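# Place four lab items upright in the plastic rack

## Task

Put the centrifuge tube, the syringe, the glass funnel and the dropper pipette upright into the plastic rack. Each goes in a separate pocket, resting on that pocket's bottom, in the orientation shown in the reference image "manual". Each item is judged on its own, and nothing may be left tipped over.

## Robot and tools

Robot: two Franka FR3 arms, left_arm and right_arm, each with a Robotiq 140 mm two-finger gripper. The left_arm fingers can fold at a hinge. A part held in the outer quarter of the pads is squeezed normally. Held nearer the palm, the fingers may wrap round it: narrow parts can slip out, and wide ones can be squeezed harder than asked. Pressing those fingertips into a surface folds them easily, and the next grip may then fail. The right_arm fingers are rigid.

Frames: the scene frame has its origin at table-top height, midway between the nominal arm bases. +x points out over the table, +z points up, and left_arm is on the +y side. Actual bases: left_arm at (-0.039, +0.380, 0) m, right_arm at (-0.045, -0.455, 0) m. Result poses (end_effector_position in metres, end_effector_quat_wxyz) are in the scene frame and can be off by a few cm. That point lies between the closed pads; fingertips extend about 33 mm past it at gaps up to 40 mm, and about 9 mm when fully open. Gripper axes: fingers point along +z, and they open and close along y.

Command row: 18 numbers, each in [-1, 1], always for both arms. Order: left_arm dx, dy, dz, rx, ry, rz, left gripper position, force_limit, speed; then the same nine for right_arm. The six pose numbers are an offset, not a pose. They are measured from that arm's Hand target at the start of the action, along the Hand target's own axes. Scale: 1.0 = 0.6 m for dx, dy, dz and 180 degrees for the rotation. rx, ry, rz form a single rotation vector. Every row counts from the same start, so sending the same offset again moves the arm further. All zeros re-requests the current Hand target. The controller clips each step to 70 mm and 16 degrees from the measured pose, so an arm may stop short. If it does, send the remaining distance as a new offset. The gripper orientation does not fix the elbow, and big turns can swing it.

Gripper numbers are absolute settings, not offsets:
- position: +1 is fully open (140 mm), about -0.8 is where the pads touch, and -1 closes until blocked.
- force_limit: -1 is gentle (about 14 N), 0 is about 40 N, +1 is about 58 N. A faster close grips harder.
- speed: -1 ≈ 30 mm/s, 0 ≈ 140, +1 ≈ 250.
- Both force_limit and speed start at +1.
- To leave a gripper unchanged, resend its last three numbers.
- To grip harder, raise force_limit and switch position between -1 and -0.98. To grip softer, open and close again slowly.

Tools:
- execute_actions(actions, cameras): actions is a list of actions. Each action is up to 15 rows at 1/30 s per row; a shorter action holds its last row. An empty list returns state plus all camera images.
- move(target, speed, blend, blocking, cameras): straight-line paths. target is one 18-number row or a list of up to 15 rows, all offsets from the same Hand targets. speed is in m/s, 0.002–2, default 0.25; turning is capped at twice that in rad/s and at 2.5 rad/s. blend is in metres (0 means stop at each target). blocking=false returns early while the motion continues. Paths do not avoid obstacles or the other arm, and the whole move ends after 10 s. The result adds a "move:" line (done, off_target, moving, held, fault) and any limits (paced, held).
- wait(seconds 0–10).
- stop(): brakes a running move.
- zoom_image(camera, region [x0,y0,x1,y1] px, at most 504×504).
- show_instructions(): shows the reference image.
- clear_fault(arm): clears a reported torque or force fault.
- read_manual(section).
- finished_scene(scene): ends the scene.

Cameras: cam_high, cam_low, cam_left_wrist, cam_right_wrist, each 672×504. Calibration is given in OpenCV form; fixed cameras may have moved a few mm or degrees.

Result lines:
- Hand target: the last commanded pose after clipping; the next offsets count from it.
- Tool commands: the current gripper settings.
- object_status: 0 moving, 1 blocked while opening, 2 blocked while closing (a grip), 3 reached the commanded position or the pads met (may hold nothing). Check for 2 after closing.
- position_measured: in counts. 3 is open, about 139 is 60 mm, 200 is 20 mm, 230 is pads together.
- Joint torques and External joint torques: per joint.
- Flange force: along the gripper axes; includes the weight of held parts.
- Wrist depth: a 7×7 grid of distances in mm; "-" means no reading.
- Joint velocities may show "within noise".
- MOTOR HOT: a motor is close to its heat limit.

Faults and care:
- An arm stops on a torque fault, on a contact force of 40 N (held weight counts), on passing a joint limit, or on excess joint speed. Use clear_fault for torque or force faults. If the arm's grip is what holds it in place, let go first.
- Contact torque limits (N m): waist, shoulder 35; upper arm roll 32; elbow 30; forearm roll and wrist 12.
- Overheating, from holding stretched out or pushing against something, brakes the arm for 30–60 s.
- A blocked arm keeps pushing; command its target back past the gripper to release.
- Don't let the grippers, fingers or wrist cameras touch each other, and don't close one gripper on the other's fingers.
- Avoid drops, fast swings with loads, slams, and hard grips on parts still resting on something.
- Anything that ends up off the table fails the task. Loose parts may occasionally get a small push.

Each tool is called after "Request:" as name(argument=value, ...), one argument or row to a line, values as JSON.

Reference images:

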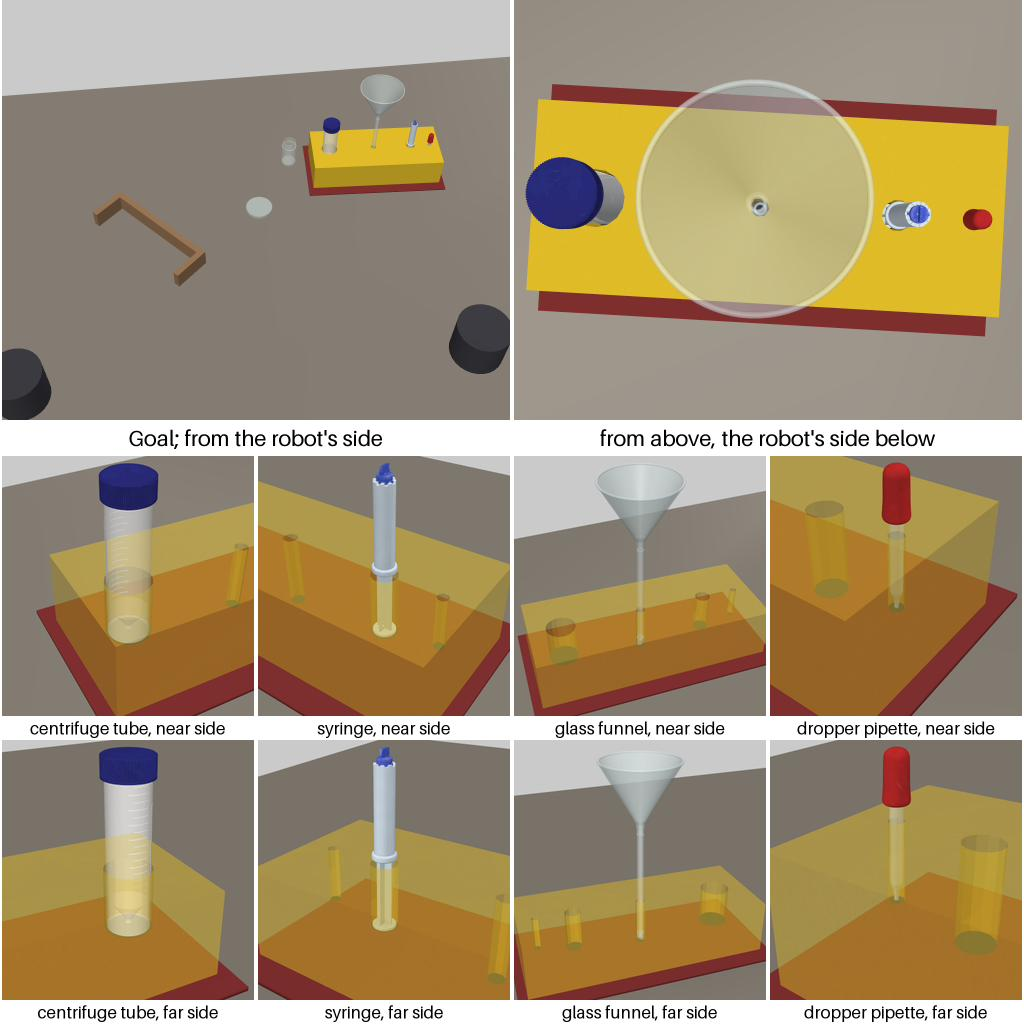

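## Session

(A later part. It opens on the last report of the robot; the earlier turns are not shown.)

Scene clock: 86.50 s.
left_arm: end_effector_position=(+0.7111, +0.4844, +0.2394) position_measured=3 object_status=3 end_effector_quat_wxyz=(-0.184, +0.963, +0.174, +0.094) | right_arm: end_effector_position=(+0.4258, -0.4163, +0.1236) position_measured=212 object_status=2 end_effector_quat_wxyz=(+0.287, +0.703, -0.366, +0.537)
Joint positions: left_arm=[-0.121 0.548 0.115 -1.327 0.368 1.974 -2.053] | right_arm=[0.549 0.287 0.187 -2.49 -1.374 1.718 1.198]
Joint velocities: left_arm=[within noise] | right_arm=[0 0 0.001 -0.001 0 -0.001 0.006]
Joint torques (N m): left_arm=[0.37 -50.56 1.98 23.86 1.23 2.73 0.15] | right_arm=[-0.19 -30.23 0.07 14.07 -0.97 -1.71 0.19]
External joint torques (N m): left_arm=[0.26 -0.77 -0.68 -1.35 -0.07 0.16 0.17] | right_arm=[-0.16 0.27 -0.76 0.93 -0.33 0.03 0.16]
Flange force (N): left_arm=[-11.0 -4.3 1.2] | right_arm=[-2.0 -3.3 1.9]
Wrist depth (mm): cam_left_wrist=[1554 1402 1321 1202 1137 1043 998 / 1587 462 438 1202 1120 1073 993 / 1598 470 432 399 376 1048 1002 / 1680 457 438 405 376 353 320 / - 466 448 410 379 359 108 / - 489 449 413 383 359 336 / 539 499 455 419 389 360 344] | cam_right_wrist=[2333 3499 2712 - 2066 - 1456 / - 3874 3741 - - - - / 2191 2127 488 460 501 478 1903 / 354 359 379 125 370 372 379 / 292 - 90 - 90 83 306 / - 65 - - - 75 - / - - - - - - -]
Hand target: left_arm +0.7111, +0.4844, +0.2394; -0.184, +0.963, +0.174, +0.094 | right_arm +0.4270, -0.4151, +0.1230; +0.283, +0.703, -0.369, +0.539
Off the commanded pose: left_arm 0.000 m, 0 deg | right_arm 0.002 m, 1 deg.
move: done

Request:
move(
  target=[0,0,0,0,0,0,1,1,1, -0.0161,-0.0001,0.0044,0,0,0,-1,-0.3,-1],
  speed=0.05,
  cameras=["cam_low","cam_right_wrist"],
)

Request:
zoom_image(
  camera="cam_low",
  region=[130, 200, 220, 280],
)

Request:
zoom_image(
  camera="cam_right_wrist",
  region=[310, 250, 380, 350],
)

Scene clock: 87.73 s.
left_arm: end_effector_position=(+0.7111, +0.4844, +0.2394) position_measured=3 object_status=3 end_effector_quat_wxyz=(-0.184, +0.963, +0.174, +0.094) | right_arm: end_effector_position=(+0.4259, -0.4161, +0.1136) position_measured=212 object_status=2 end_effector_quat_wxyz=(+0.287, +0.703, -0.366, +0.538)
Joint positions: left_arm=[-0.121 0.548 0.115 -1.327 0.368 1.974 -2.053] | right_arm=[0.549 0.318 0.186 -2.48 -1.381 1.718 1.218]
Joint velocities: left_arm=[within noise] | right_arm=[0.001 0.002 0.001 0 0 0.001 0.004]
Joint torques (N m): left_arm=[0.39 -50.53 2.03 23.88 1.22 2.74 0.12] | right_arm=[-0.12 -30.78 0.03 13.71 -0.93 -1.68 0.13]
External joint torques (N m): left_arm=[0.5 -1.2 -0.46 -1.12 -0.07 0.18 0.14] | right_arm=[-0.03 0.18 -0.85 1.01 -0.32 0.08 0.1]
Flange force (N): left_arm=[-11.0 -4.8 0.8] | right_arm=[-1.8 -3.4 1.9]
Wrist depth (mm): cam_left_wrist=[1587 1410 1313 1209 1142 1058 989 / 1609 462 438 1235 1154 1073 998 / 1620 472 436 399 377 1048 1002 / 1705 460 439 407 376 354 320 / - 465 444 409 381 359 107 / - 491 450 413 383 359 335 / 535 496 455 418 387 360 346] | cam_right_wrist=[- - - 2678 2284 1854 1517 / 2494 2465 2552 609 - - - / 2260 458 464 435 478 451 439 / 337 338 361 161 222 356 358 / 279 - 90 175 90 83 293 / - 65 - - - 75 - / - - - - - - -]
Hand target: left_arm +0.7111, +0.4844, +0.2394; -0.184, +0.963, +0.174, +0.094 | right_arm +0.4271, -0.4152, +0.1130; +0.283, +0.703, -0.369, +0.539
Off the commanded pose: left_arm 0.000 m, 0 deg | right_arm 0.002 m, 1 deg.
move: done
camera_calibration:
cam_right_wrist: T_world_to_cam=[[-0.832945, -0.553006, 0.0196697, 0.129608], [-0.326297, 0.462143, -0.824593, 0.429916], [0.446915, -0.693259, -0.565384, -0.273513], [0, 0, 0, 1]] pos_world=[0.370474, -0.316624, 0.197317]
Images, in order (width x height): cam_low 672x504, cam_right_wrist 672x504.

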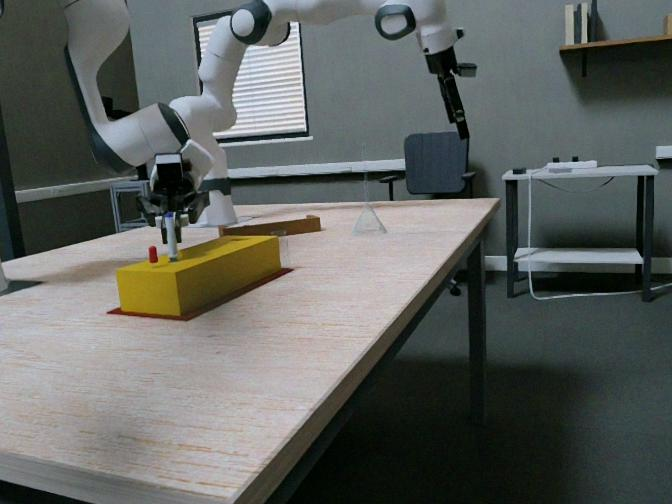

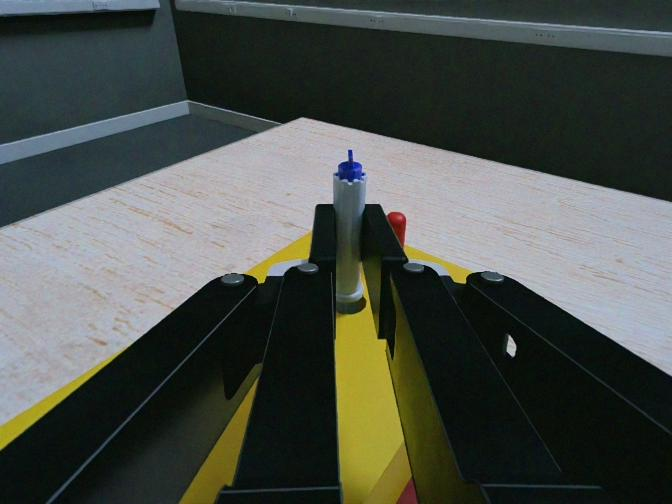

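Scaled by 5.600 from the camera's 672x504 image, which has a finer 960x720 frame.

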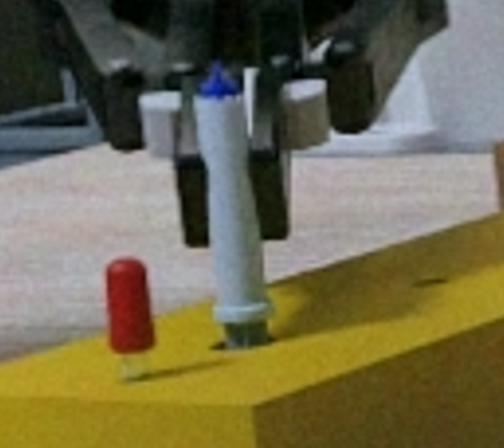

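Scaled by 5.040 from the camera's 672x504 image, which has a finer 960x720 frame.

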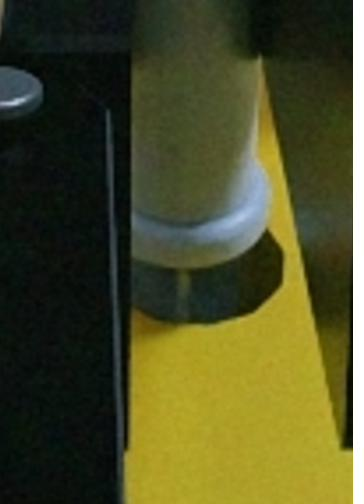

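Request:
move(
  target=[0,0,0,0,0,0,1,1,1, -0.0048,0,0.0013,0,0,0,-1,-0.3,-1],
  speed=0.03,
)

Request:
move(
  target=[0,0,0,0,0,0,1,1,1, -0.0032,0,0.0009,0,0,0,-1,-0.3,-1],
  speed=0.03,
)

Scene clock: 88.60 s.
left_arm: end_effector_position=(+0.7111, +0.4844, +0.2394) position_measured=3 object_status=3 end_effector_quat_wxyz=(-0.184, +0.963, +0.174, +0.094) | right_arm: end_effector_position=(+0.4258, -0.4160, +0.1106) position_measured=212 object_status=2 end_effector_quat_wxyz=(+0.287, +0.703, -0.366, +0.538)
Joint positions: left_arm=[-0.121 0.548 0.115 -1.327 0.368 1.974 -2.053] | right_arm=[0.549 0.327 0.186 -2.477 -1.384 1.718 1.224]
Joint velocities: left_arm=[within noise] | right_arm=[-0.001 0 0 0 -0.001 -0.001 0.005]
Joint torques (N m): left_arm=[0.41 -50.5 2.06 23.85 1.24 2.72 0.15] | right_arm=[-0.07 -30.97 0.09 13.3 -0.94 -1.71 0.1]
External joint torques (N m): left_arm=[0.6 -0.9 -0.39 -1.29 -0.06 0.15 0.18] | right_arm=[0.09 0.25 -0.74 0.66 -0.35 0.06 0.07]
Flange force (N): left_arm=[-10.9 -4.8 1.2] | right_arm=[-1.7 -2.5 1.7]
Wrist depth (mm): cam_left_wrist=[1554 1464 1328 1228 1137 1063 998 / 1668 465 437 1215 1148 1078 998 / 1609 472 430 401 376 1053 1015 / 1680 458 437 406 376 354 320 / - 467 444 409 381 358 107 / - 491 448 414 383 358 337 / 533 501 455 421 389 360 343] | cam_right_wrist=[2465 2893 5045 2411 1823 1793 1778 / 2411 2893 2678 558 2028 - - / 2333 454 456 429 469 446 423 / 332 335 356 161 217 349 354 / 275 - 90 171 90 84 289 / - 65 - - - 75 - / - - - - - - -]
Hand target: left_arm +0.7111, +0.4844, +0.2394; -0.184, +0.963, +0.174, +0.094 | right_arm +0.4271, -0.4152, +0.1100; +0.283, +0.703, -0.369, +0.539
Off the commanded pose: left_arm 0.000 m, 0 deg | right_arm 0.002 m, 1 deg.
move: done

Scene clock: 89.30 s.
left_arm: end_effector_position=(+0.7111, +0.4844, +0.2394) position_measured=3 object_status=3 end_effector_quat_wxyz=(-0.184, +0.963, +0.174, +0.094) | right_arm: end_effector_position=(+0.4265, -0.4162, +0.1100) position_measured=212 object_status=2 end_effector_quat_wxyz=(+0.287, +0.703, -0.367, +0.538)
Joint positions: left_arm=[-0.121 0.548 0.115 -1.327 0.368 1.974 -2.053] | right_arm=[0.549 0.331 0.185 -2.475 -1.385 1.717 1.228]
Joint torques (N m): left_arm=[0.41 -50.48 2.03 23.87 1.21 2.73 0.15] | right_arm=[-0.16 -29.71 0.29 13.26 -0.85 -0.85 0.15]
External joint torques (N m): left_arm=[0.27 -0.88 -0.65 -1.23 -0.1 0.18 0.18] | right_arm=[-0.18 1.63 -0.72 0.64 -0.25 0.91 0.12]
Flange force (N): left_arm=[-10.7 -4.3 1.0] | right_arm=[-5.5 -4.4 3.5]
Wrist depth (mm): cam_left_wrist=[1565 1437 1321 1215 1142 1063 989 / 1609 468 437 1222 1148 1058 993 / 1632 474 433 401 376 1053 1006 / 1680 460 438 405 376 356 320 / - 465 444 412 381 358 107 / - 493 450 415 385 358 335 / 531 497 456 419 388 362 344] | cam_right_wrist=[- - - 2148 2047 2237 1644 / 2086 2712 2438 583 - - - / 2411 451 461 432 469 443 440 / 334 335 355 140 216 348 350 / 273 - 90 171 90 83 288 / - 65 - - - 75 - / - - - - - - -]
Hand target: left_arm +0.7111, +0.4844, +0.2394; -0.184, +0.963, +0.174, +0.094 | right_arm +0.4271, -0.4152, +0.1080; +0.283, +0.703, -0.369, +0.539
Off the commanded pose: left_arm 0.000 m, 0 deg | right_arm 0.002 m, 0 deg.
move: done

Request:
execute_actions(
  actions=[
    [[0,0,0,0,0,0,1,1,1, 0.0025,0,-0.0006,0,0,0,-0.45,-0.3,-1]],
    [[0,0,0,0,0,0,1,1,1, 0,0,0,0,0,0,-0.45,-0.3,-1]],
  ],
  cameras=["cam_right_wrist","cam_low"],
)

Request:
zoom_image(
  camera="cam_low",
  region=[130, 190, 230, 280],
)

Scene clock: 90.73 s.
left_arm: end_effector_position=(+0.7111, +0.4844, +0.2394) position_measured=3 object_status=3 end_effector_quat_wxyz=(-0.184, +0.963, +0.174, +0.094) | right_arm: end_effector_position=(+0.4265, -0.4160, +0.1100) position_measured=186 object_status=3 end_effector_quat_wxyz=(+0.286, +0.703, -0.367, +0.538)
Joint positions: left_arm=[-0.121 0.548 0.115 -1.327 0.368 1.974 -2.053] | right_arm=[0.549 0.33 0.185 -2.475 -1.386 1.717 1.228]
Joint torques (N m): left_arm=[0.36 -50.48 2.1 23.94 1.21 2.74 0.14] | right_arm=[-0.19 -32.28 0.27 13.1 -0.6 -1.59 0.15]
External joint torques (N m): left_arm=[0.45 -0.92 -0.41 -1.16 -0.09 0.18 0.17] | right_arm=[-0.22 -1.01 -0.75 0.5 0 0.16 0.12]
External joint torques at the end of the 1st action: left_arm=[0.68 -0.93 -0.37 -1.3 -0.07 0.16 0.15] | right_arm=[-0.2 -1.03 -0.67 0.47 -0.02 0.17 0.1]
Flange force (N): left_arm=[-10.3 -4.4 1.0] | right_arm=[2.4 0.3 0.9]
Flange force at the end of the 1st action (N): left_arm=[-11.0 -4.9 1.2] | right_arm=[2.6 0.4 0.8]
Wrist depth (mm): cam_left_wrist=[1576 1437 1313 1222 1131 1063 989 / 1598 463 438 1196 1131 1058 993 / 1655 472 434 400 377 1063 1011 / 1668 458 440 404 376 354 319 / - 468 444 409 376 358 108 / - 488 450 413 385 358 335 / 531 498 454 418 388 360 343] | cam_right_wrist=[2358 2260 - - 1990 1990 1764 / 1903 3013 3741 591 2047 - - / 2333 453 462 466 468 445 464 / 333 334 335 168 146 348 351 / 277 - - 177 90 84 290 / - 65 - 152 - 76 - / - - - 122 - - -]
Hand target: left_arm +0.7111, +0.4844, +0.2394; -0.184, +0.963, +0.174, +0.094 | right_arm +0.4271, -0.4152, +0.1095; +0.283, +0.703, -0.369, +0.539
Off the commanded pose: left_arm 0.000 m, 0 deg | right_arm 0.001 m, 0 deg.
camera_calibration:
cam_right_wrist: T_world_to_cam=[[-0.833227, -0.55267, 0.017009, 0.130827], [-0.323822, 0.462811, -0.825194, 0.426362], [0.448188, -0.693082, -0.564593, -0.276451], [0, 0, 0, 1]] pos_world=[0.370976, -0.316624, 0.193524]
Images, in order (width x height): cam_low 672x504, cam_right_wrist 672x504.

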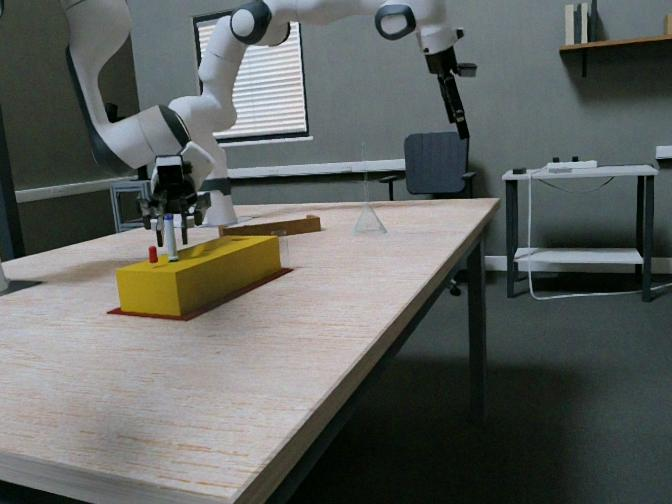

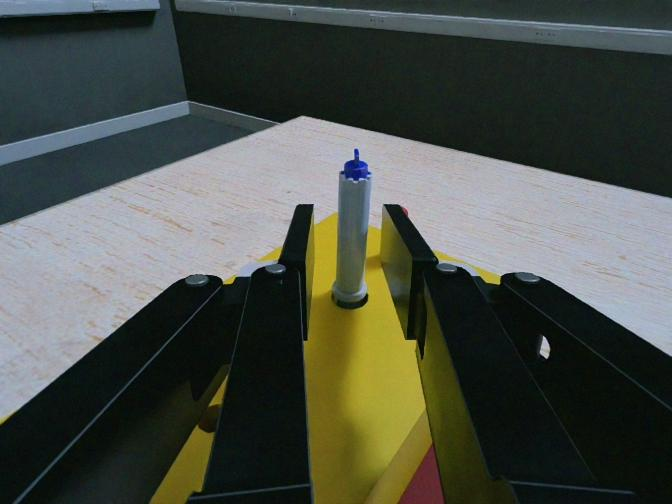

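Scaled by 5.040 from the camera's 672x504 image, which has a finer 960x720 frame.

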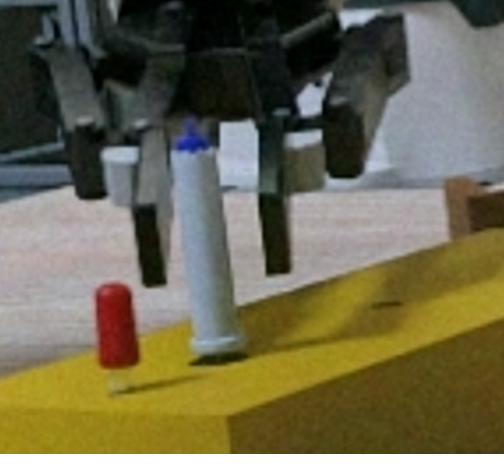

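Request:
zoom_image(
  camera="cam_low",
  region=[330, 130, 410, 250],
)

Scaled by 4.200 from the camera's 672x504 image, which has a finer 960x720 frame.

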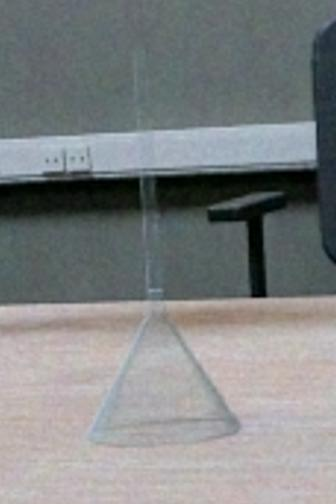

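Request:
move(
  target=[
    [0,0,0,0,0,0,1,1,1, 0,0,-0.1667,0,0,0,-0.45,-0.3,-1],
    [0,0,0,0,0,0,1,1,1, 0.2503,-0.1365,-0.4205,0.1117,0.2416,-0.5018,-0.325,-0.3,-1],
    [0,0,0,0,0,0,1,1,1, 0.19,-0.3812,-0.649,0.0986,-0.6085,0.7199,-0.325,-0.3,-1],
  ],
  speed=[0.2,0.5,0.5],
  blend=[0.02,0.05,0],
  cameras=["cam_high","cam_right_wrist"],
)

Scene clock: 101.10 s.
left_arm: end_effector_position=(+0.7111, +0.4844, +0.2394) position_measured=3 object_status=3 end_effector_quat_wxyz=(-0.184, +0.963, +0.174, +0.094) | right_arm: end_effector_position=(+0.4185, +0.0000, +0.3200) position_measured=170 object_status=3 end_effector_quat_wxyz=(+0.694, -0.151, +0.687, +0.156)
Joint positions: left_arm=[-0.121 0.548 0.115 -1.327 0.368 1.974 -2.053] | right_arm=[0.672 -0.109 0.322 -2.597 -2.473 2.115 -1.92]
Joint velocities: left_arm=[within noise] | right_arm=[0 0 0 0 0 0.001 -0.005]
Joint torques (N m): left_arm=[0.44 -50.51 2.05 23.81 1.23 2.74 0.12] | right_arm=[-0.15 -24.38 -1.27 20.93 -0.47 -2.27 -0.33]
External joint torques (N m): left_arm=[0.44 -0.94 -0.52 -1.31 -0.07 0.18 0.15] | right_arm=[-0.16 -1.18 -0.51 1.01 0.27 0.2 -0.3]
Flange force (N): left_arm=[-11.3 -4.7 1.1] | right_arm=[-4.7 0.0 0.0]
Wrist depth (mm): cam_left_wrist=[1565 1464 1321 1228 1137 1058 993 / 1620 462 440 1196 1137 1068 998 / 1655 469 433 400 376 1048 993 / 1705 458 436 402 376 354 319 / - 465 444 411 378 358 108 / - 494 450 413 384 358 337 / 538 497 452 419 389 361 343] | cam_right_wrist=[1631 1736 2583 2170 - - - / 2106 2358 - - 2712 - - / - 2712 - 3677 - 561 - / - - - - 124 538 - / - 90 92 - - 90 78 / - 71 - - - - 74 / - - - - - - -]
Hand target: left_arm +0.7111, +0.4844, +0.2394; -0.184, +0.963, +0.174, +0.094 | right_arm +0.4187, +0.0000, +0.3203; +0.693, -0.153, +0.687, +0.153
Off the commanded pose: left_arm 0.000 m, 0 deg | right_arm 0.000 m, 0 deg.
move: done; blend cut to 0 m at target 2; limits=paced
camera_calibration:
cam_right_wrist: T_world_to_cam=[[-0.440432, 0.897786, -0.000791116, 0.191721], [-0.309215, -0.150866, 0.938949, -0.166146], [0.842856, 0.413788, 0.344055, -0.321856], [0, 0, 0, 1]] pos_world=[0.304343, -0.0640097, 0.26689]
Images, in order (width x height): cam_high 672x504, cam_right_wrist 672x504.

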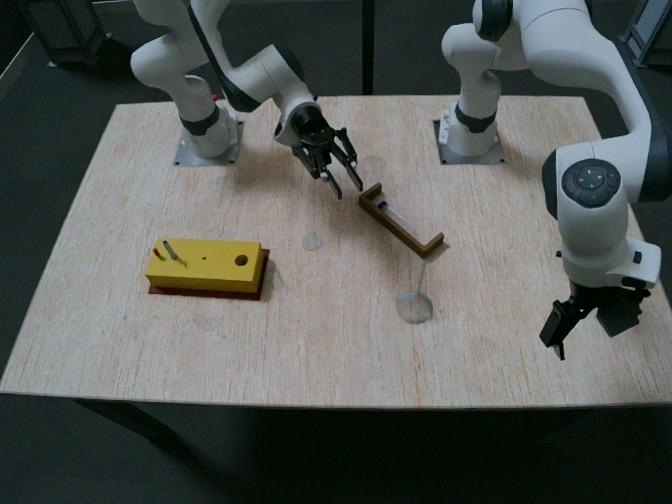

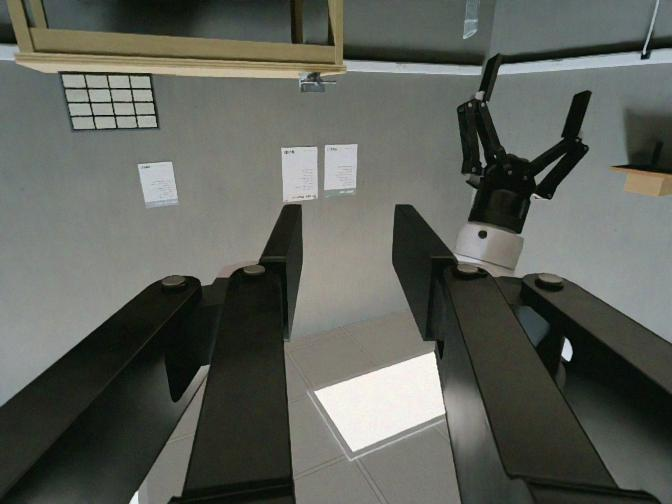

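Request:
move(
  target=[0,0,0,0,0,0,1,1,1, 0.3255,0.1637,0.1065,0,0,0,-0.325,-0.3,-1],
  speed=0.3,
  cameras=["cam_high","cam_low","cam_right_wrist"],
)

Scene clock: 103.00 s.
left_arm: end_effector_position=(+0.7111, +0.4844, +0.2394) position_measured=3 object_status=3 end_effector_quat_wxyz=(-0.184, +0.963, +0.174, +0.094) | right_arm: end_effector_position=(+0.4367, +0.1155, +0.1243) position_measured=170 object_status=3 end_effector_quat_wxyz=(+0.692, -0.152, +0.689, +0.153)
Joint positions: left_arm=[-0.121 0.548 0.115 -1.327 0.368 1.974 -2.053] | right_arm=[0.794 0.657 0.319 -2.176 -2.527 1.73 -1.92]
Joint velocities: left_arm=[within noise] | right_arm=[0.001 0 0.001 -0.001 -0.001 -0.005 0]
Joint torques (N m): left_arm=[0.38 -50.52 2.08 23.87 1.23 2.74 0.18] | right_arm=[0.51 -40.98 4 15.48 -1.09 -2.7 -0.12]
External joint torques (N m): left_arm=[0.64 -0.85 -0.32 -1.29 -0.07 0.17 0.2] | right_arm=[0.5 -0.02 -1.05 1.07 -0.24 -0.25 -0.09]
Flange force (N): left_arm=[-10.7 -4.8 1.3] | right_arm=[2.3 1.7 3.2]
Wrist depth (mm): cam_left_wrist=[1565 1437 1336 1222 1137 1058 993 / 1620 463 435 1235 1137 1063 985 / 1620 473 433 399 376 1043 1029 / 1718 456 440 404 376 354 320 / - 468 445 412 380 359 107 / - 488 449 415 385 358 334 / 536 494 453 419 389 361 344] | cam_right_wrist=[2214 366 356 359 430 429 426 / 1793 2009 2614 3557 4172 - - / - 2333 3056 3444 - 2494 - / - 3144 - 3616 112 582 - / - 90 92 - - 90 78 / - 71 - - - - 74 / - - - 2494 - - -]
Hand target: left_arm +0.7111, +0.4844, +0.2394; -0.184, +0.963, +0.174, +0.094 | right_arm +0.4368, +0.1164, +0.1254; +0.693, -0.153, +0.687, +0.153
Off the commanded pose: left_arm 0.000 m, 0 deg | right_arm 0.001 m, 0 deg.
move: done
camera_calibration:
cam_right_wrist: T_world_to_cam=[[-0.437578, 0.899167, -0.00485934, 0.0950188], [-0.305484, -0.143576, 0.941311, 0.0378536], [0.845698, 0.413381, 0.337506, -0.318082], [0, 0, 0, 1]] pos_world=[0.322143, 0.0514861, 0.0721844]
Images, in order (width x height): cam_high 672x504, cam_low 672x504, cam_right_wrist 672x504.

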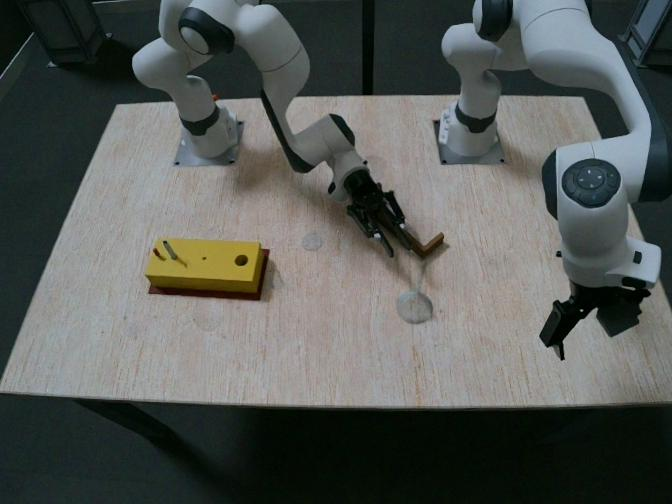

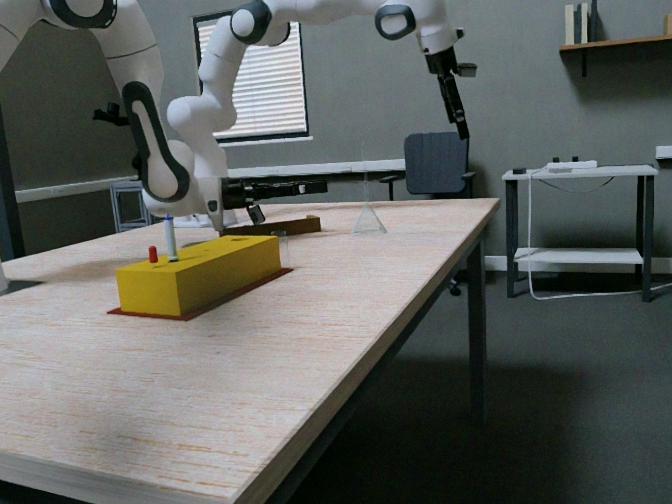

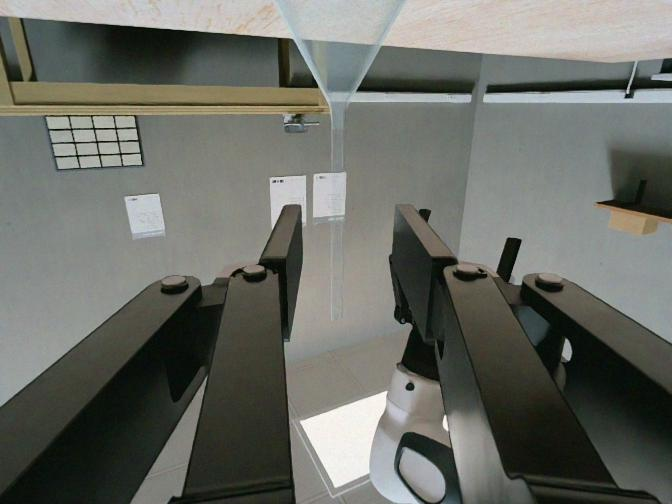

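Request:
zoom_image(
  camera="cam_right_wrist",
  region=[270, 0, 420, 160],
)

Request:
zoom_image(
  camera="cam_right_wrist",
  region=[290, 180, 390, 340],
)

Scaled by 3.150 from the camera's 672x504 image, which has a finer 960x720 frame.

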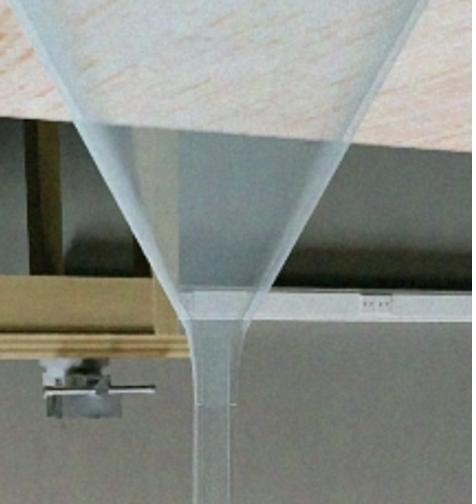

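Scaled by 3.150 from the camera's 672x504 image, which has a finer 960x720 frame.

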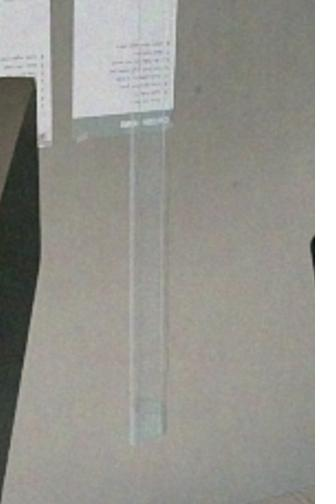

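Request:
move(
  target=[0,0,0,0,0,0,1,1,1, 0.0238,-0.0033,0.175,0,0,0,-0.325,-0.3,-1],
  speed=0.15,
  cameras=["cam_high","cam_right_wrist"],
)

Request:
zoom_image(
  camera="cam_right_wrist",
  region=[270, 100, 430, 340],
)

Scene clock: 105.30 s.
left_arm: end_effector_position=(+0.7111, +0.4844, +0.2394) position_measured=3 object_status=3 end_effector_quat_wxyz=(-0.184, +0.963, +0.174, +0.094) | right_arm: end_effector_position=(+0.5338, +0.1576, +0.1134) position_measured=170 object_status=3 end_effector_quat_wxyz=(+0.694, -0.148, +0.687, +0.155)
Joint positions: left_arm=[-0.121 0.548 0.115 -1.327 0.368 1.974 -2.053] | right_arm=[0.753 0.834 0.251 -1.835 -2.626 1.902 -1.961]
Joint velocities: left_arm=[within noise] | right_arm=[0 0.001 0 0.001 -0.001 0.004 -0.003]
Joint torques (N m): left_arm=[0.34 -50.55 2.05 23.87 1.21 2.73 0.1] | right_arm=[0.33 -48.24 4.16 18.47 -1.04 -2.18 -0.45]
External joint torques (N m): left_arm=[0.31 -0.7 -0.56 -1.37 -0.1 0.16 0.13] | right_arm=[0.47 -0.11 -0.89 1.06 -0.15 0.26 -0.42]
Flange force (N): left_arm=[-10.9 -4.2 1.3] | right_arm=[1.1 2.3 4.6]
Wrist depth (mm): cam_left_wrist=[1554 1419 1291 1222 1137 1053 1002 / 1632 465 438 1202 1131 1058 993 / 1609 474 434 399 377 1053 1002 / 1692 456 438 404 376 354 320 / - 467 444 409 380 359 107 / - 490 447 415 384 358 335 / 536 501 456 420 390 360 344] | cam_right_wrist=[2214 247 297 303 310 309 383 / 2028 1972 2191 3144 3557 - - / 2260 - - 3741 - - 2893 / - 2308 - 3238 125 - 3499 / - 90 92 3557 - 89 79 / - 71 - - - - 74 / - - - - - - -]
Hand target: left_arm +0.7111, +0.4844, +0.2394; -0.184, +0.963, +0.174, +0.094 | right_arm +0.5329, +0.1590, +0.1120; +0.693, -0.153, +0.687, +0.153
Off the commanded pose: left_arm 0.000 m, 0 deg | right_arm 0.002 m, 1 deg.
move: done
camera_calibration:
cam_right_wrist: T_world_to_cam=[[-0.435187, 0.900336, 0.00274825, 0.0972243], [-0.309392, -0.152413, 0.938641, 0.0876157], [0.845511, 0.407634, 0.344885, -0.413738], [0, 0, 0, 1]] pos_world=[0.419239, 0.0944734, 0.0601855]
Images, in order (width x height): cam_high 672x504, cam_right_wrist 672x504.

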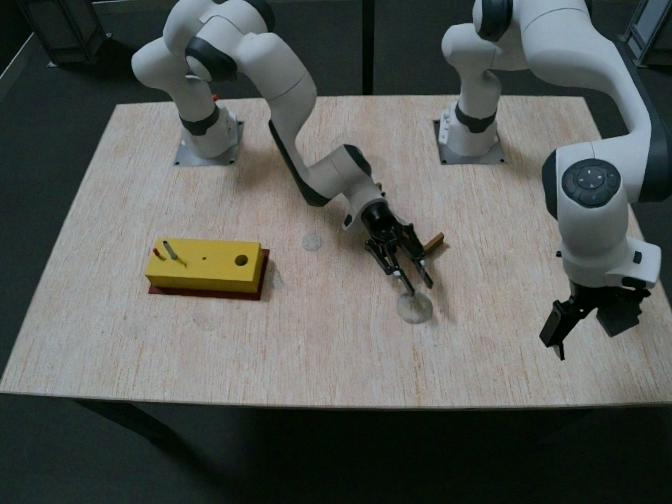

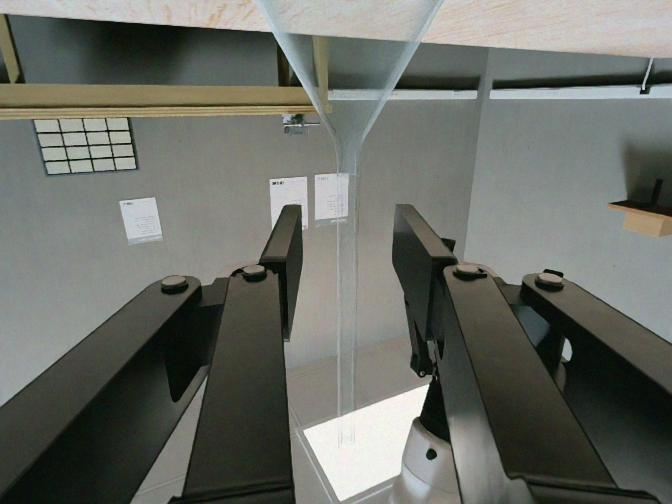

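Scaled by 2.100 from the camera's 672x504 image, which has a finer 960x720 frame.

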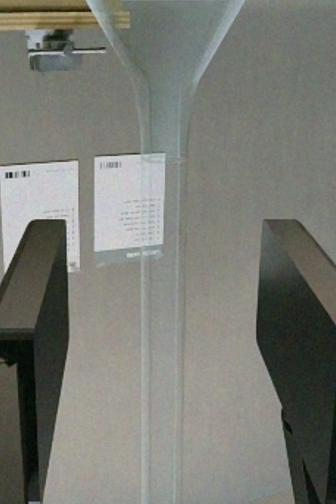

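Request:
move(
  target=[0,0,0,0,0,0,1,1,1, 0.002,0,0.0233,0,0,0,-0.325,-0.3,-1],
  speed=0.08,
  cameras=["cam_right_wrist"],
)

Request:
zoom_image(
  camera="cam_right_wrist",
  region=[270, 100, 430, 340],
)

Scene clock: 106.57 s.
left_arm: end_effector_position=(+0.7111, +0.4844, +0.2394) position_measured=3 object_status=3 end_effector_quat_wxyz=(-0.184, +0.963, +0.174, +0.094) | right_arm: end_effector_position=(+0.5466, +0.1635, +0.1125) position_measured=170 object_status=3 end_effector_quat_wxyz=(+0.694, -0.148, +0.687, +0.155)
Joint positions: left_arm=[-0.121 0.548 0.115 -1.327 0.368 1.974 -2.053] | right_arm=[0.753 0.86 0.24 -1.781 -2.632 1.932 -1.968]
Joint velocities: left_arm=[within noise] | right_arm=[0 0 0 0 0 0.005 -0.002]
Joint torques (N m): left_arm=[0.35 -50.5 2.03 23.87 1.23 2.74 0.14] | right_arm=[0.33 -49.11 4.06 18.69 -1.06 -2.24 -0.35]
External joint torques (N m): left_arm=[0.33 -0.89 -0.56 -1.27 -0.08 0.18 0.17] | right_arm=[0.24 -0.06 -1.03 0.87 -0.18 0.17 -0.32]
Flange force (N): left_arm=[-11.0 -4.4 1.1] | right_arm=[1.1 1.5 4.1]
Wrist depth (mm): cam_left_wrist=[1587 1464 1321 1228 1120 1043 985 / 1565 462 439 1215 1154 1063 998 / 1644 469 434 399 376 1034 1006 / 1668 461 438 405 375 354 320 / - 468 444 412 380 358 107 / - 491 450 412 385 358 336 / 536 497 455 419 392 362 344] | cam_right_wrist=[1778 2333 299 1903 369 302 375 / 2028 2106 2308 2855 - - - / 2465 2746 3557 3390 - - - / - - 115 - 125 - - / - 90 93 - - 89 79 / - 71 - 3444 - - 74 / - - - 2384 - - -]
Hand target: left_arm +0.7111, +0.4844, +0.2394; -0.184, +0.963, +0.174, +0.094 | right_arm +0.5456, +0.1649, +0.1109; +0.693, -0.153, +0.687, +0.153
Off the commanded pose: left_arm 0.000 m, 0 deg | right_arm 0.002 m, 1 deg.
move: done
camera_calibration:
cam_right_wrist: T_world_to_cam=[[-0.434929, 0.900463, 0.00199719, 0.0974956], [-0.30982, -0.151727, 0.938611, 0.0935143], [0.845487, 0.40761, 0.344971, -0.426573], [0, 0, 0, 1]] pos_world=[0.432038, 0.100273, 0.059187]
Images, in order (width x height): cam_right_wrist 672x504.

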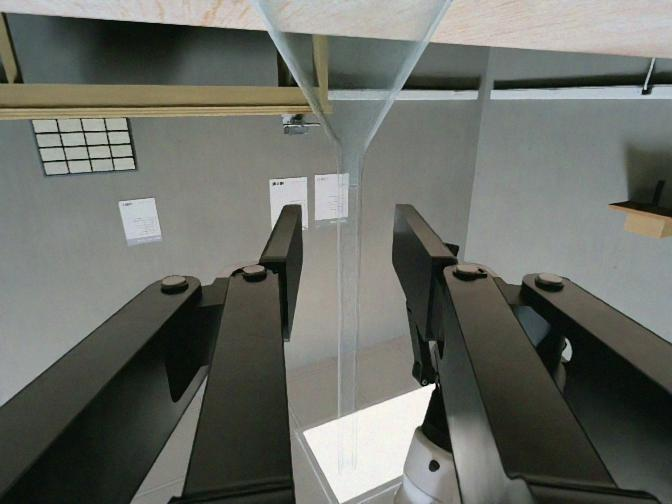

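Scaled by 2.100 from the camera's 672x504 image, which has a finer 960x720 frame.

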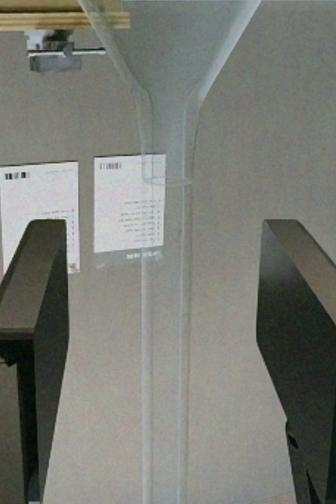

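Request:
execute_actions(
  actions=[
    [[0,0,0,0,0,0,1,1,1, 0,0,0,0,0,0,-1,-0.05,-1]],
    [[0,0,0,0,0,0,1,1,1, 0,0,0,0,0,0,-1,-0.05,-1]],
    [[0,0,0,0,0,0,1,1,1, 0,0,0,0,0,0,-1,-0.05,-1]],
  ],
  cameras=["cam_right_wrist"],
)

Request:
zoom_image(
  camera="cam_right_wrist",
  region=[270, 100, 430, 340],
)

Scene clock: 108.63 s.
left_arm: end_effector_position=(+0.7111, +0.4844, +0.2394) position_measured=3 object_status=3 end_effector_quat_wxyz=(-0.184, +0.963, +0.174, +0.094) | right_arm: end_effector_position=(+0.5466, +0.1636, +0.1122) position_measured=218 object_status=2 end_effector_quat_wxyz=(+0.694, -0.149, +0.687, +0.154)
Joint positions: left_arm=[-0.121 0.548 0.115 -1.327 0.368 1.974 -2.053] | right_arm=[0.756 0.86 0.237 -1.781 -2.632 1.933 -1.969]
Joint torques (N m): left_arm=[0.35 -50.54 2.04 23.87 1.23 2.73 0.13] | right_arm=[0.39 -49.45 3.99 18.67 -0.93 -2.21 -0.33]
External joint torques (N m): left_arm=[0.53 -0.91 -0.4 -1.29 -0.07 0.16 0.15] | right_arm=[0.29 -0.24 -1.06 0.77 -0.04 0.22 -0.31]
External joint torques at the end of the 1st action: left_arm=[0.27 -0.75 -0.65 -1.26 -0.07 0.18 0.15] | right_arm=[0.37 -0.04 -1.24 0.88 -0.02 0.21 -0.33]
External joint torques at the end of the 2nd action: left_arm=[0.52 -1.03 -0.48 -1.26 -0.08 0.15 0.17] | right_arm=[0.37 -0.29 -0.38 0.91 -0.06 0.18 -0.31]
Flange force (N): left_arm=[-11.0 -4.7 1.2] | right_arm=[0.4 1.3 3.4]
Flange force at the end of the 1st action (N): left_arm=[-10.4 -4.1 1.1] | right_arm=[1.1 1.7 4.2]
Flange force at the end of the 2nd action (N): left_arm=[-11.2 -4.8 1.0] | right_arm=[0.4 2.0 3.5]
Wrist depth (mm): cam_left_wrist=[1609 1428 1352 1209 1131 1043 976 / 1620 467 438 1209 1154 1063 998 / 1620 470 431 399 377 1048 1002 / 1680 456 438 405 376 353 320 / - 467 444 411 377 357 107 / - 493 451 414 383 359 336 / 535 501 456 415 389 361 343] | cam_right_wrist=[2106 2333 2523 300 365 296 367 / 2028 2170 1990 2106 - - - / 2260 2583 3945 2552 - - 2494 / 2523 2678 - 102 106 - 2818 / 2523 - 90 - 90 82 - / - 65 - - - - - / - - - - - - -]
Hand target: left_arm +0.7111, +0.4844, +0.2394; -0.184, +0.963, +0.174, +0.094 | right_arm +0.5456, +0.1649, +0.1109; +0.693, -0.153, +0.687, +0.153
Off the commanded pose: left_arm 0.000 m, 0 deg | right_arm 0.002 m, 0 deg.
camera_calibration:
cam_right_wrist: T_world_to_cam=[[-0.43572, 0.900082, -0.00021217, 0.098137], [-0.310315, -0.149999, 0.938725, 0.0937495], [0.844898, 0.409088, 0.344666, -0.426426], [0, 0, 0, 1]] pos_world=[0.432139, 0.100176, 0.0589905]
Images, in order (width x height): cam_right_wrist 672x504.

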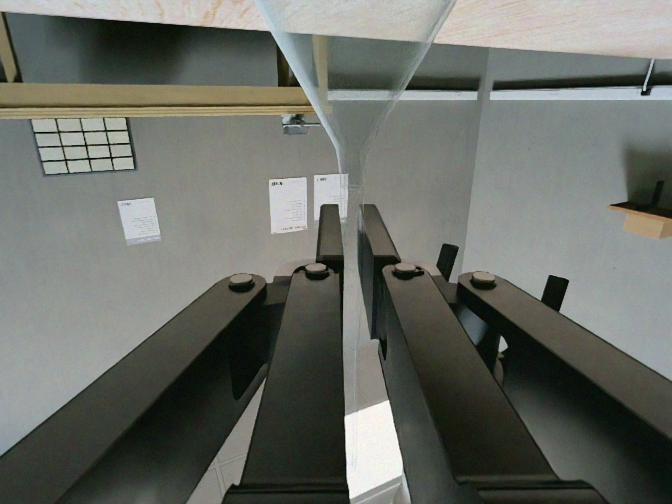

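Scaled by 2.100 from the camera's 672x504 image, which has a finer 960x720 frame.

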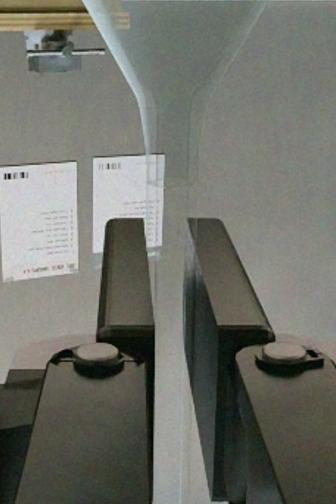

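Request:
move(
  target=[
    [0,0,0,0,0,0,1,1,1, -0.2833,0,0,0,0,0,-1,-0.05,-1],
    [0,0,0,0,0,0,1,1,1, -0.3152,-0.1817,-0.2607,0.1525,-0.1525,0.4829,-1,-0.05,-1],
    [0,0,0,0,0,0,1,1,1, -0.2152,-0.707,-0.5243,0,-0.5738,0.819,-1,-0.05,-1],
  ],
  speed=[0.15,0.35,0.35],
  blend=[0.05,0.05,0],
  cameras=["cam_high","cam_low","cam_right_wrist"],
)

Scene clock: 117.40 s.
left_arm: end_effector_position=(+0.7111, +0.4844, +0.2394) position_measured=3 object_status=3 end_effector_quat_wxyz=(-0.184, +0.963, +0.174, +0.094) | right_arm: end_effector_position=(+0.4378, -0.3533, +0.2384) position_measured=218 object_status=2 end_effector_quat_wxyz=(+0.273, +0.651, -0.272, +0.654)
Joint positions: left_arm=[-0.121 0.548 0.115 -1.327 0.368 1.974 -2.053] | right_arm=[0.396 0.22 0.523 -2.504 -1.499 1.412 1.136]
Joint velocities: left_arm=[within noise] | right_arm=[0 0.001 0 -0.001 0.001 0 0.005]
Joint torques (N m): left_arm=[0.44 -50.49 2 23.87 1.22 2.72 0.09] | right_arm=[-0.17 -28.28 1.68 14.68 -1.51 -2.4 0.11]
External joint torques (N m): left_arm=[0.41 -0.78 -0.61 -1.31 -0.09 0.15 0.12] | right_arm=[-0.21 -0.83 -0.66 0.19 -0.4 -0.01 0.08]
Flange force (N): left_arm=[-10.8 -4.3 1.2] | right_arm=[1.9 0.8 2.2]
Wrist depth (mm): cam_left_wrist=[1598 1437 1305 1222 1125 1048 993 / 1609 464 438 1215 1137 1068 1002 / 1632 471 434 399 376 1043 1002 / 1680 461 438 403 375 354 320 / - 466 444 409 380 358 107 / - 489 451 415 383 358 334 / 540 499 457 420 386 361 342] | cam_right_wrist=[- - - - - - 2066 / - 2523 - - - - - / 2358 2358 3616 2746 - 2523 2583 / 3238 3144 3390 125 101 1839 - / 2047 - 90 - 90 82 1920 / - 65 - - - - - / - - - - - - -]
Hand target: left_arm +0.7111, +0.4844, +0.2394; -0.184, +0.963, +0.174, +0.094 | right_arm +0.4383, -0.3527, +0.2381; +0.269, +0.651, -0.273, +0.655
Off the commanded pose: left_arm 0.000 m, 0 deg | right_arm 0.001 m, 1 deg.
move: done; limits=paced
camera_calibration:
cam_right_wrist: T_world_to_cam=[[-0.724254, -0.689509, 0.00576466, 0.0792839], [-0.231524, 0.235299, -0.943944, 0.414442], [0.649502, -0.68499, -0.330054, -0.306689], [0, 0, 0, 1]] pos_world=[0.35257, -0.25293, 0.289529]
Images, in order (width x height): cam_high 672x504, cam_low 672x504, cam_right_wrist 672x504.

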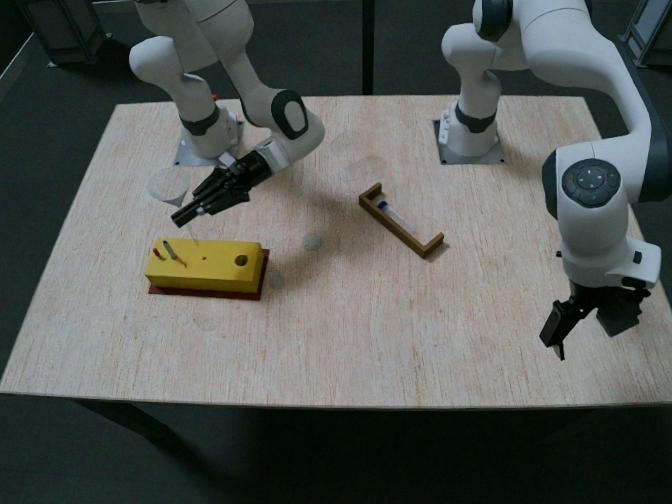

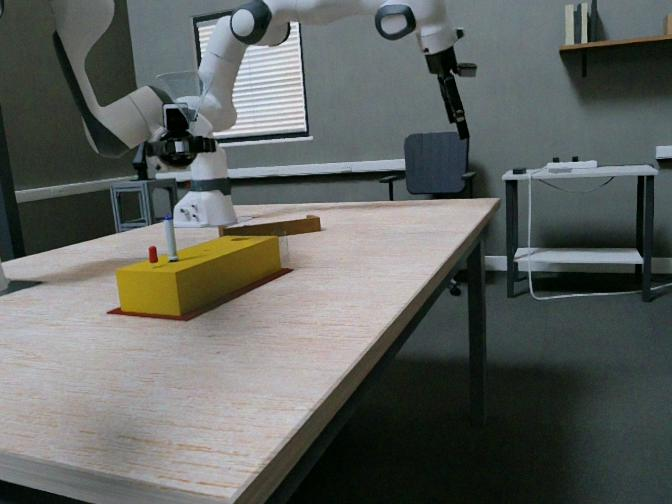

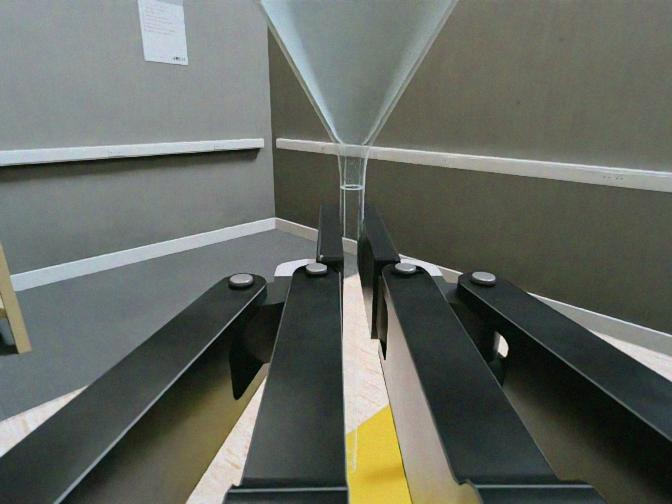

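Request:
move(
  target=[0,0,0,0,0,0,1,1,1, -0.0717,0,0,0,0,0,-1,-0.05,-1],
  speed=0.12,
  cameras=["cam_low","cam_right_wrist"],
)

Request:
zoom_image(
  camera="cam_right_wrist",
  region=[310, 380, 430, 504],
)

Request:
zoom_image(
  camera="cam_low",
  region=[130, 170, 250, 280],
)

Scene clock: 119.23 s.
left_arm: end_effector_position=(+0.7111, +0.4844, +0.2394) position_measured=3 object_status=3 end_effector_quat_wxyz=(-0.184, +0.963, +0.174, +0.094) | right_arm: end_effector_position=(+0.4376, -0.3533, +0.1934) position_measured=218 object_status=2 end_effector_quat_wxyz=(+0.272, +0.654, -0.271, +0.652)
Joint positions: left_arm=[-0.121 0.548 0.115 -1.327 0.368 1.974 -2.053] | right_arm=[0.416 0.358 0.497 -2.47 -1.527 1.378 1.227]
Joint velocities: left_arm=[within noise] | right_arm=[0.001 0 -0.002 0.001 0.001 0 0.007]
Joint torques (N m): left_arm=[0.42 -50.51 2.04 23.92 1.25 2.73 0.12] | right_arm=[0.27 -30.03 2.52 13.69 -1.21 -2.87 0.22]
External joint torques (N m): left_arm=[0.59 -0.75 -0.42 -1.31 -0.05 0.16 0.14] | right_arm=[0.35 -0.02 -0.93 1.06 -0.36 -0.39 0.19]
Flange force (N): left_arm=[-10.6 -4.5 1.3] | right_arm=[-2.7 -3.9 0.3]
Wrist depth (mm): cam_left_wrist=[1587 1410 1321 1228 1104 1063 985 / 1632 466 438 1215 1125 1063 998 / 1644 466 434 401 376 1048 1006 / 1692 456 439 405 374 355 321 / - 467 446 409 378 359 107 / - 487 451 414 384 357 335 / 538 499 454 421 390 360 342] | cam_right_wrist=[2284 2678 - - - - - / 2818 2855 3190 2972 2494 - - / - 3238 - 2746 2009 2127 - / 3144 2818 2932 102 108 - - / 1990 - 90 - 90 83 488 / - 65 - - - - - / - - - - - - -]
Hand target: left_arm +0.7111, +0.4844, +0.2394; -0.184, +0.963, +0.174, +0.094 | right_arm +0.4386, -0.3526, +0.1951; +0.269, +0.651, -0.273, +0.655
Off the commanded pose: left_arm 0.000 m, 0 deg | right_arm 0.002 m, 1 deg.
move: done
camera_calibration:
cam_right_wrist: T_world_to_cam=[[-0.722524, -0.691302, 0.0078491, 0.0776186], [-0.23708, 0.23709, -0.942115, 0.374738], [0.649425, -0.682562, -0.335197, -0.31958], [0, 0, 0, 1]] pos_world=[0.352467, -0.253322, 0.245315]
Images, in order (width x height): cam_low 672x504, cam_right_wrist 672x504.

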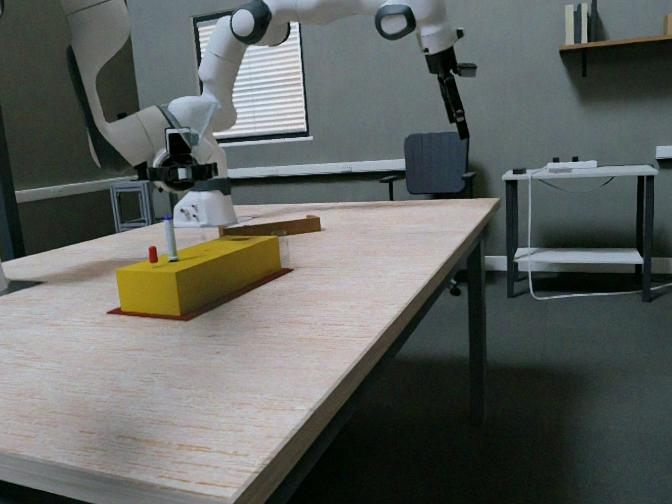

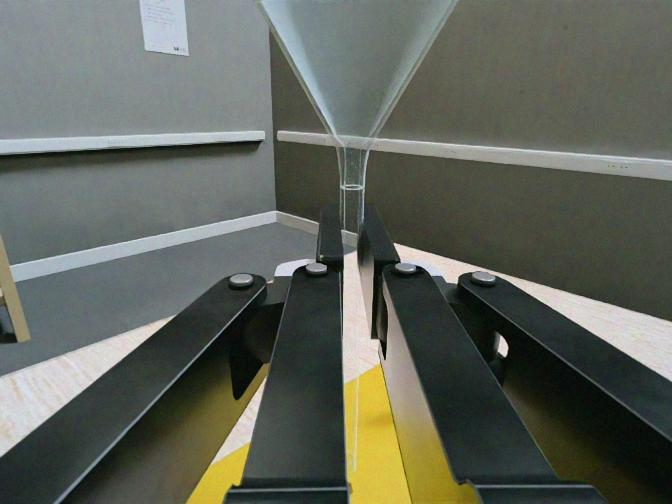

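Scaled by 4.065 from the camera's 672x504 image, which has a finer 960x720 frame.

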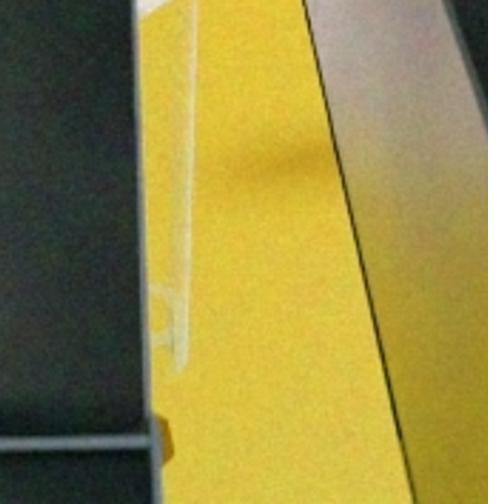

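Scaled by 4.200 from the camera's 672x504 image, which has a finer 960x720 frame.

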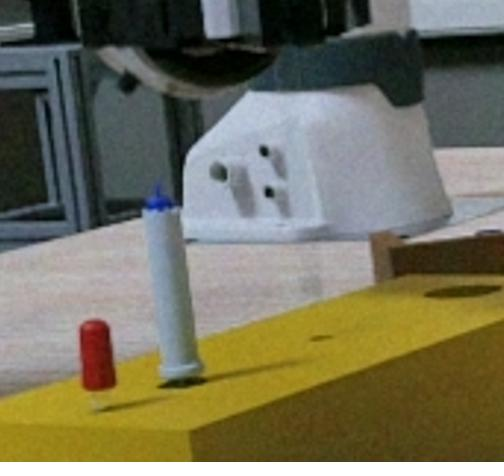

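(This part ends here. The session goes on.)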